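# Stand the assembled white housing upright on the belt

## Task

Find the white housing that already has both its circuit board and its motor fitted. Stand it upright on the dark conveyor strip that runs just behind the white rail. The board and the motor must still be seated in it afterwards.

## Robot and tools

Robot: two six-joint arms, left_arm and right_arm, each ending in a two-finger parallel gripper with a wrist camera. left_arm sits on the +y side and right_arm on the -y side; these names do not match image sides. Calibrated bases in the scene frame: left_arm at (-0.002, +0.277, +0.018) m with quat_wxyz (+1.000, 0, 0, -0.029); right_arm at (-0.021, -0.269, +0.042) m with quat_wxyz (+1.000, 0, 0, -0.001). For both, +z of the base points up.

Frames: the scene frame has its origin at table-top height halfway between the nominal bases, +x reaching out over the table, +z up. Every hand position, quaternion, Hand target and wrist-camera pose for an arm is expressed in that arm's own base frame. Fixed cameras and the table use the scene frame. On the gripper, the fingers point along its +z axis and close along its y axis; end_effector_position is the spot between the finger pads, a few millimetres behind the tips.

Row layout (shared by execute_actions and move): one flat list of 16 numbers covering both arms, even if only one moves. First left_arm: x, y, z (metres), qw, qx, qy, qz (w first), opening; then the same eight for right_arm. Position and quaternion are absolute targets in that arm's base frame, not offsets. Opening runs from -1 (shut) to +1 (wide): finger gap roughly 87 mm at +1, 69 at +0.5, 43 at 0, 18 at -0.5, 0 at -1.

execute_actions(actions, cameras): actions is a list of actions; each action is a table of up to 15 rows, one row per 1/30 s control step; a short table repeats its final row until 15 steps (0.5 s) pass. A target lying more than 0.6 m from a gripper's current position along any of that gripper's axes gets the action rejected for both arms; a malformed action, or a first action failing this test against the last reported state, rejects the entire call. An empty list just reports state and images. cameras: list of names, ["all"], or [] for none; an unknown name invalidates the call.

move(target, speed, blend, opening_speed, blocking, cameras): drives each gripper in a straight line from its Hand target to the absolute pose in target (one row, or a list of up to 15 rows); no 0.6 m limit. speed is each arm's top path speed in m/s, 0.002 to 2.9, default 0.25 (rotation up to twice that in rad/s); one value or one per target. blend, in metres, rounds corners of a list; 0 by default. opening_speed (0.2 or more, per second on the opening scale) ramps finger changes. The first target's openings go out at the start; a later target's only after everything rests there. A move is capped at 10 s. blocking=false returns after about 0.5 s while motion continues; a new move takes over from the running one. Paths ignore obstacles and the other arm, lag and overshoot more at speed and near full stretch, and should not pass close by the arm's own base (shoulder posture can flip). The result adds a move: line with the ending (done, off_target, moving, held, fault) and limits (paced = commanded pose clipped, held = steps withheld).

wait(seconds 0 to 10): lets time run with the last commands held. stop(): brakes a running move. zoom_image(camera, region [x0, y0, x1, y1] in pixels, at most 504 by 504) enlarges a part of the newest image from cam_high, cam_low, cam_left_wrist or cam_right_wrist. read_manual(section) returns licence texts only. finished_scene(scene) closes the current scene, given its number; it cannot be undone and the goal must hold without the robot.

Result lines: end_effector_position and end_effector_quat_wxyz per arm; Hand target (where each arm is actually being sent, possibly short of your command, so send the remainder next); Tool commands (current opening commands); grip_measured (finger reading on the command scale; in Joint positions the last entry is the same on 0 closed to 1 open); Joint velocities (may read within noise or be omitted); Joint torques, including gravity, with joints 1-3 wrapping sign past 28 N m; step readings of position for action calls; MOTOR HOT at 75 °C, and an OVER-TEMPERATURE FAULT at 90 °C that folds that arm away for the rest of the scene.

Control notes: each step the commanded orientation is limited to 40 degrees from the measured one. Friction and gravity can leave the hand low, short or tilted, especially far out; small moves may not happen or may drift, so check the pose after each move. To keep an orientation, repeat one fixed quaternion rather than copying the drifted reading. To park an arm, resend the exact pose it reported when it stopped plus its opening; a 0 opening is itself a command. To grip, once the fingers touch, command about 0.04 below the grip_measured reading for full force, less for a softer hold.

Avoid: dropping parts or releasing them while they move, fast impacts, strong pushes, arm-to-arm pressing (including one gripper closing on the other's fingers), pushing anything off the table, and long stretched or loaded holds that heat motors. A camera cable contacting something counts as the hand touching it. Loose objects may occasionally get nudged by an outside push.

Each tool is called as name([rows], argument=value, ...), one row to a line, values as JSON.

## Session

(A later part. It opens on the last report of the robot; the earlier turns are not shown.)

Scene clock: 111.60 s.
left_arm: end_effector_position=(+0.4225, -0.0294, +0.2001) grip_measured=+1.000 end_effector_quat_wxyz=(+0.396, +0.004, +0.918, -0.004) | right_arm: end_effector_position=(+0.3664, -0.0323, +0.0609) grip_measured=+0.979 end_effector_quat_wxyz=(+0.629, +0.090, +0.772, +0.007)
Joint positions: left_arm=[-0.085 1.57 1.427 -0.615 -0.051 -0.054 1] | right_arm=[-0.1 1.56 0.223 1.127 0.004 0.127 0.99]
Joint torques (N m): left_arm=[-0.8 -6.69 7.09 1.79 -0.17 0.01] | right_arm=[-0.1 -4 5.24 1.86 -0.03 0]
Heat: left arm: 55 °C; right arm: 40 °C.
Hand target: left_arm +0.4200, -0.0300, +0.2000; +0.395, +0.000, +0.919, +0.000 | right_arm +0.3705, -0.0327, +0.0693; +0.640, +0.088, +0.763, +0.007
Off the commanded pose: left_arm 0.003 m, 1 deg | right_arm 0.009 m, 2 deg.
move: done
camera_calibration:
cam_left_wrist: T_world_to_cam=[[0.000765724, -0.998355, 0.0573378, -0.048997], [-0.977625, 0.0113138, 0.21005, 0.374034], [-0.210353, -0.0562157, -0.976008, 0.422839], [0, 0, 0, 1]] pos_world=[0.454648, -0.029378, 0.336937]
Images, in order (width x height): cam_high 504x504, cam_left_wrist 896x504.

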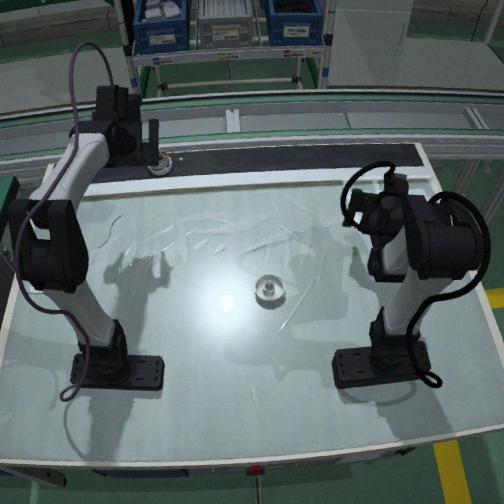

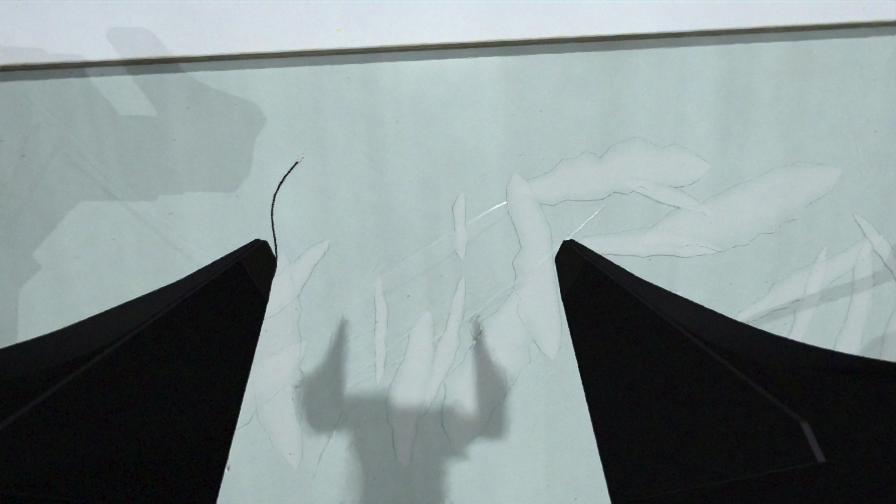

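move(target=[0.3,0.03,0.2,0.395,0,0.9187,0,1,0.3706,-0.0327,0.0694,0.64,0.088,0.763,0.007,1], cameras=["all"])

zoom_image(camera="cam_high", region=[120, 130, 220, 200])

zoom_image(camera="cam_low", region=[220, 230, 320, 320])

Scene clock: 115.97 s.
left_arm: end_effector_position=(+0.3022, +0.0302, +0.2022) grip_measured=+1.000 end_effector_quat_wxyz=(+0.397, -0.005, +0.918, +0.004) | right_arm: end_effector_position=(+0.3664, -0.0323, +0.0609) grip_measured=+0.979 end_effector_quat_wxyz=(+0.629, +0.090, +0.772, +0.007)
Joint positions: left_arm=[0.14 1.117 1.087 -0.727 0.091 0.09 1] | right_arm=[-0.1 1.56 0.223 1.127 0.004 0.127 0.99]
Joint torques (N m): left_arm=[0.83 -2.82 6.91 1.77 0.25 0.19] | right_arm=[-0.09 -3.99 5.23 1.84 -0.03 0.02]
Heat: left arm: 54 °C; right arm: 40 °C.
Hand target: left_arm +0.3001, +0.0300, +0.2001; +0.395, +0.000, +0.919, +0.000 | right_arm +0.3705, -0.0327, +0.0693; +0.640, +0.088, +0.763, +0.007
Off the commanded pose: left_arm 0.003 m, 1 deg | right_arm 0.009 m, 2 deg.
move: done
camera_calibration:
cam_left_wrist: T_world_to_cam=[[0.0234258, -0.998522, 0.0490502, 0.00533598], [-0.978413, -0.0128219, 0.206261, 0.257065], [-0.205327, -0.0528232, -0.977267, 0.401459], [0, 0, 0, 1]] pos_world=[0.333821, 0.0298305, 0.339049]
cam_right_wrist: T_world_to_cam=[[-0.0778996, -0.982684, -0.168119, 0.0138934], [-0.842125, 0.155119, -0.516492, 0.373039], [0.533627, 0.101343, -0.839626, -0.00235514], [0, 0, 0, 1]] pos_world=[0.316484, -0.0439741, 0.19303]

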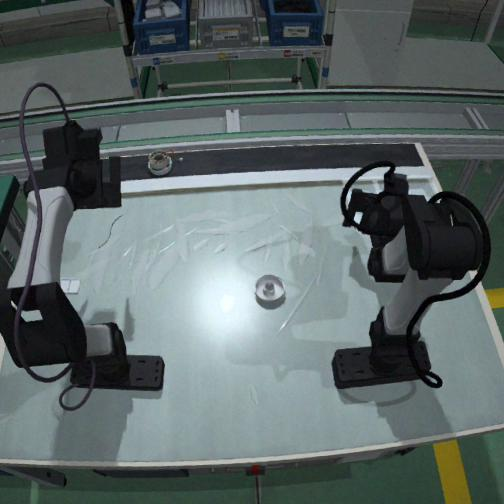

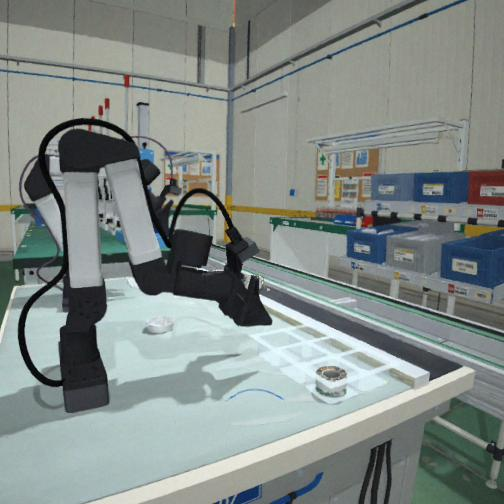

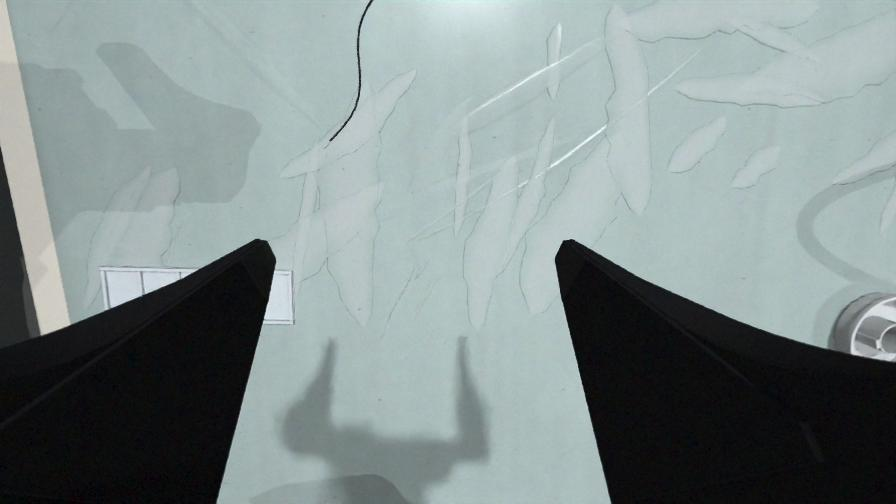

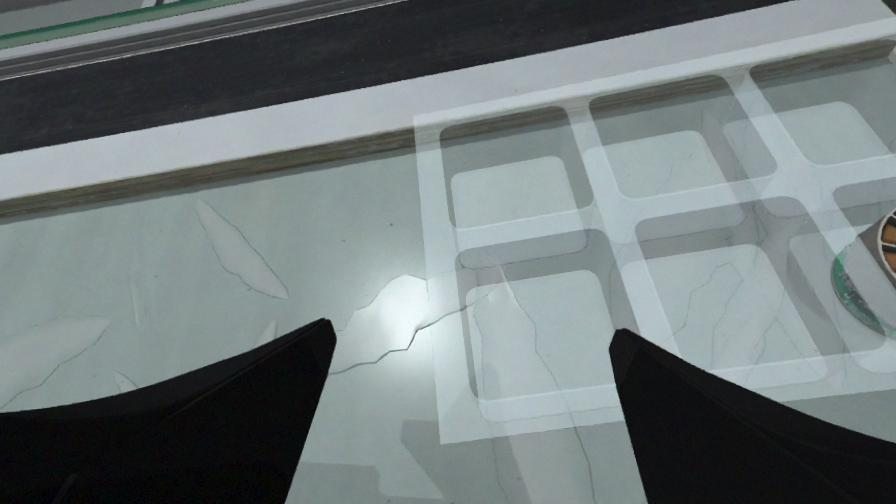

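Scaled by 5.040 from the camera's 504x504 image, which has a finer 720x720 frame.

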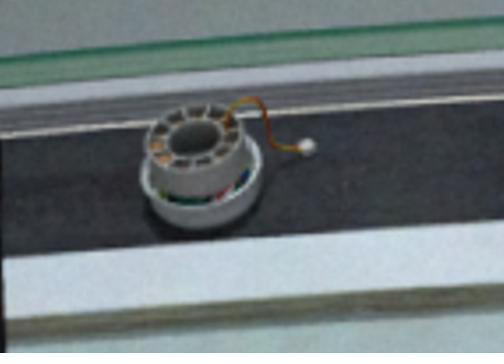

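Scaled by 5.040 from the camera's 504x504 image, which has a finer 720x720 frame.

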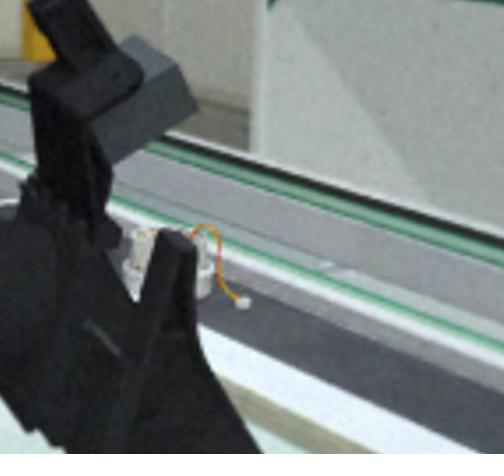

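Upright, behind the rail; the motor is seated.

finished_scene(scene=3)

The scene is finished: the task was done.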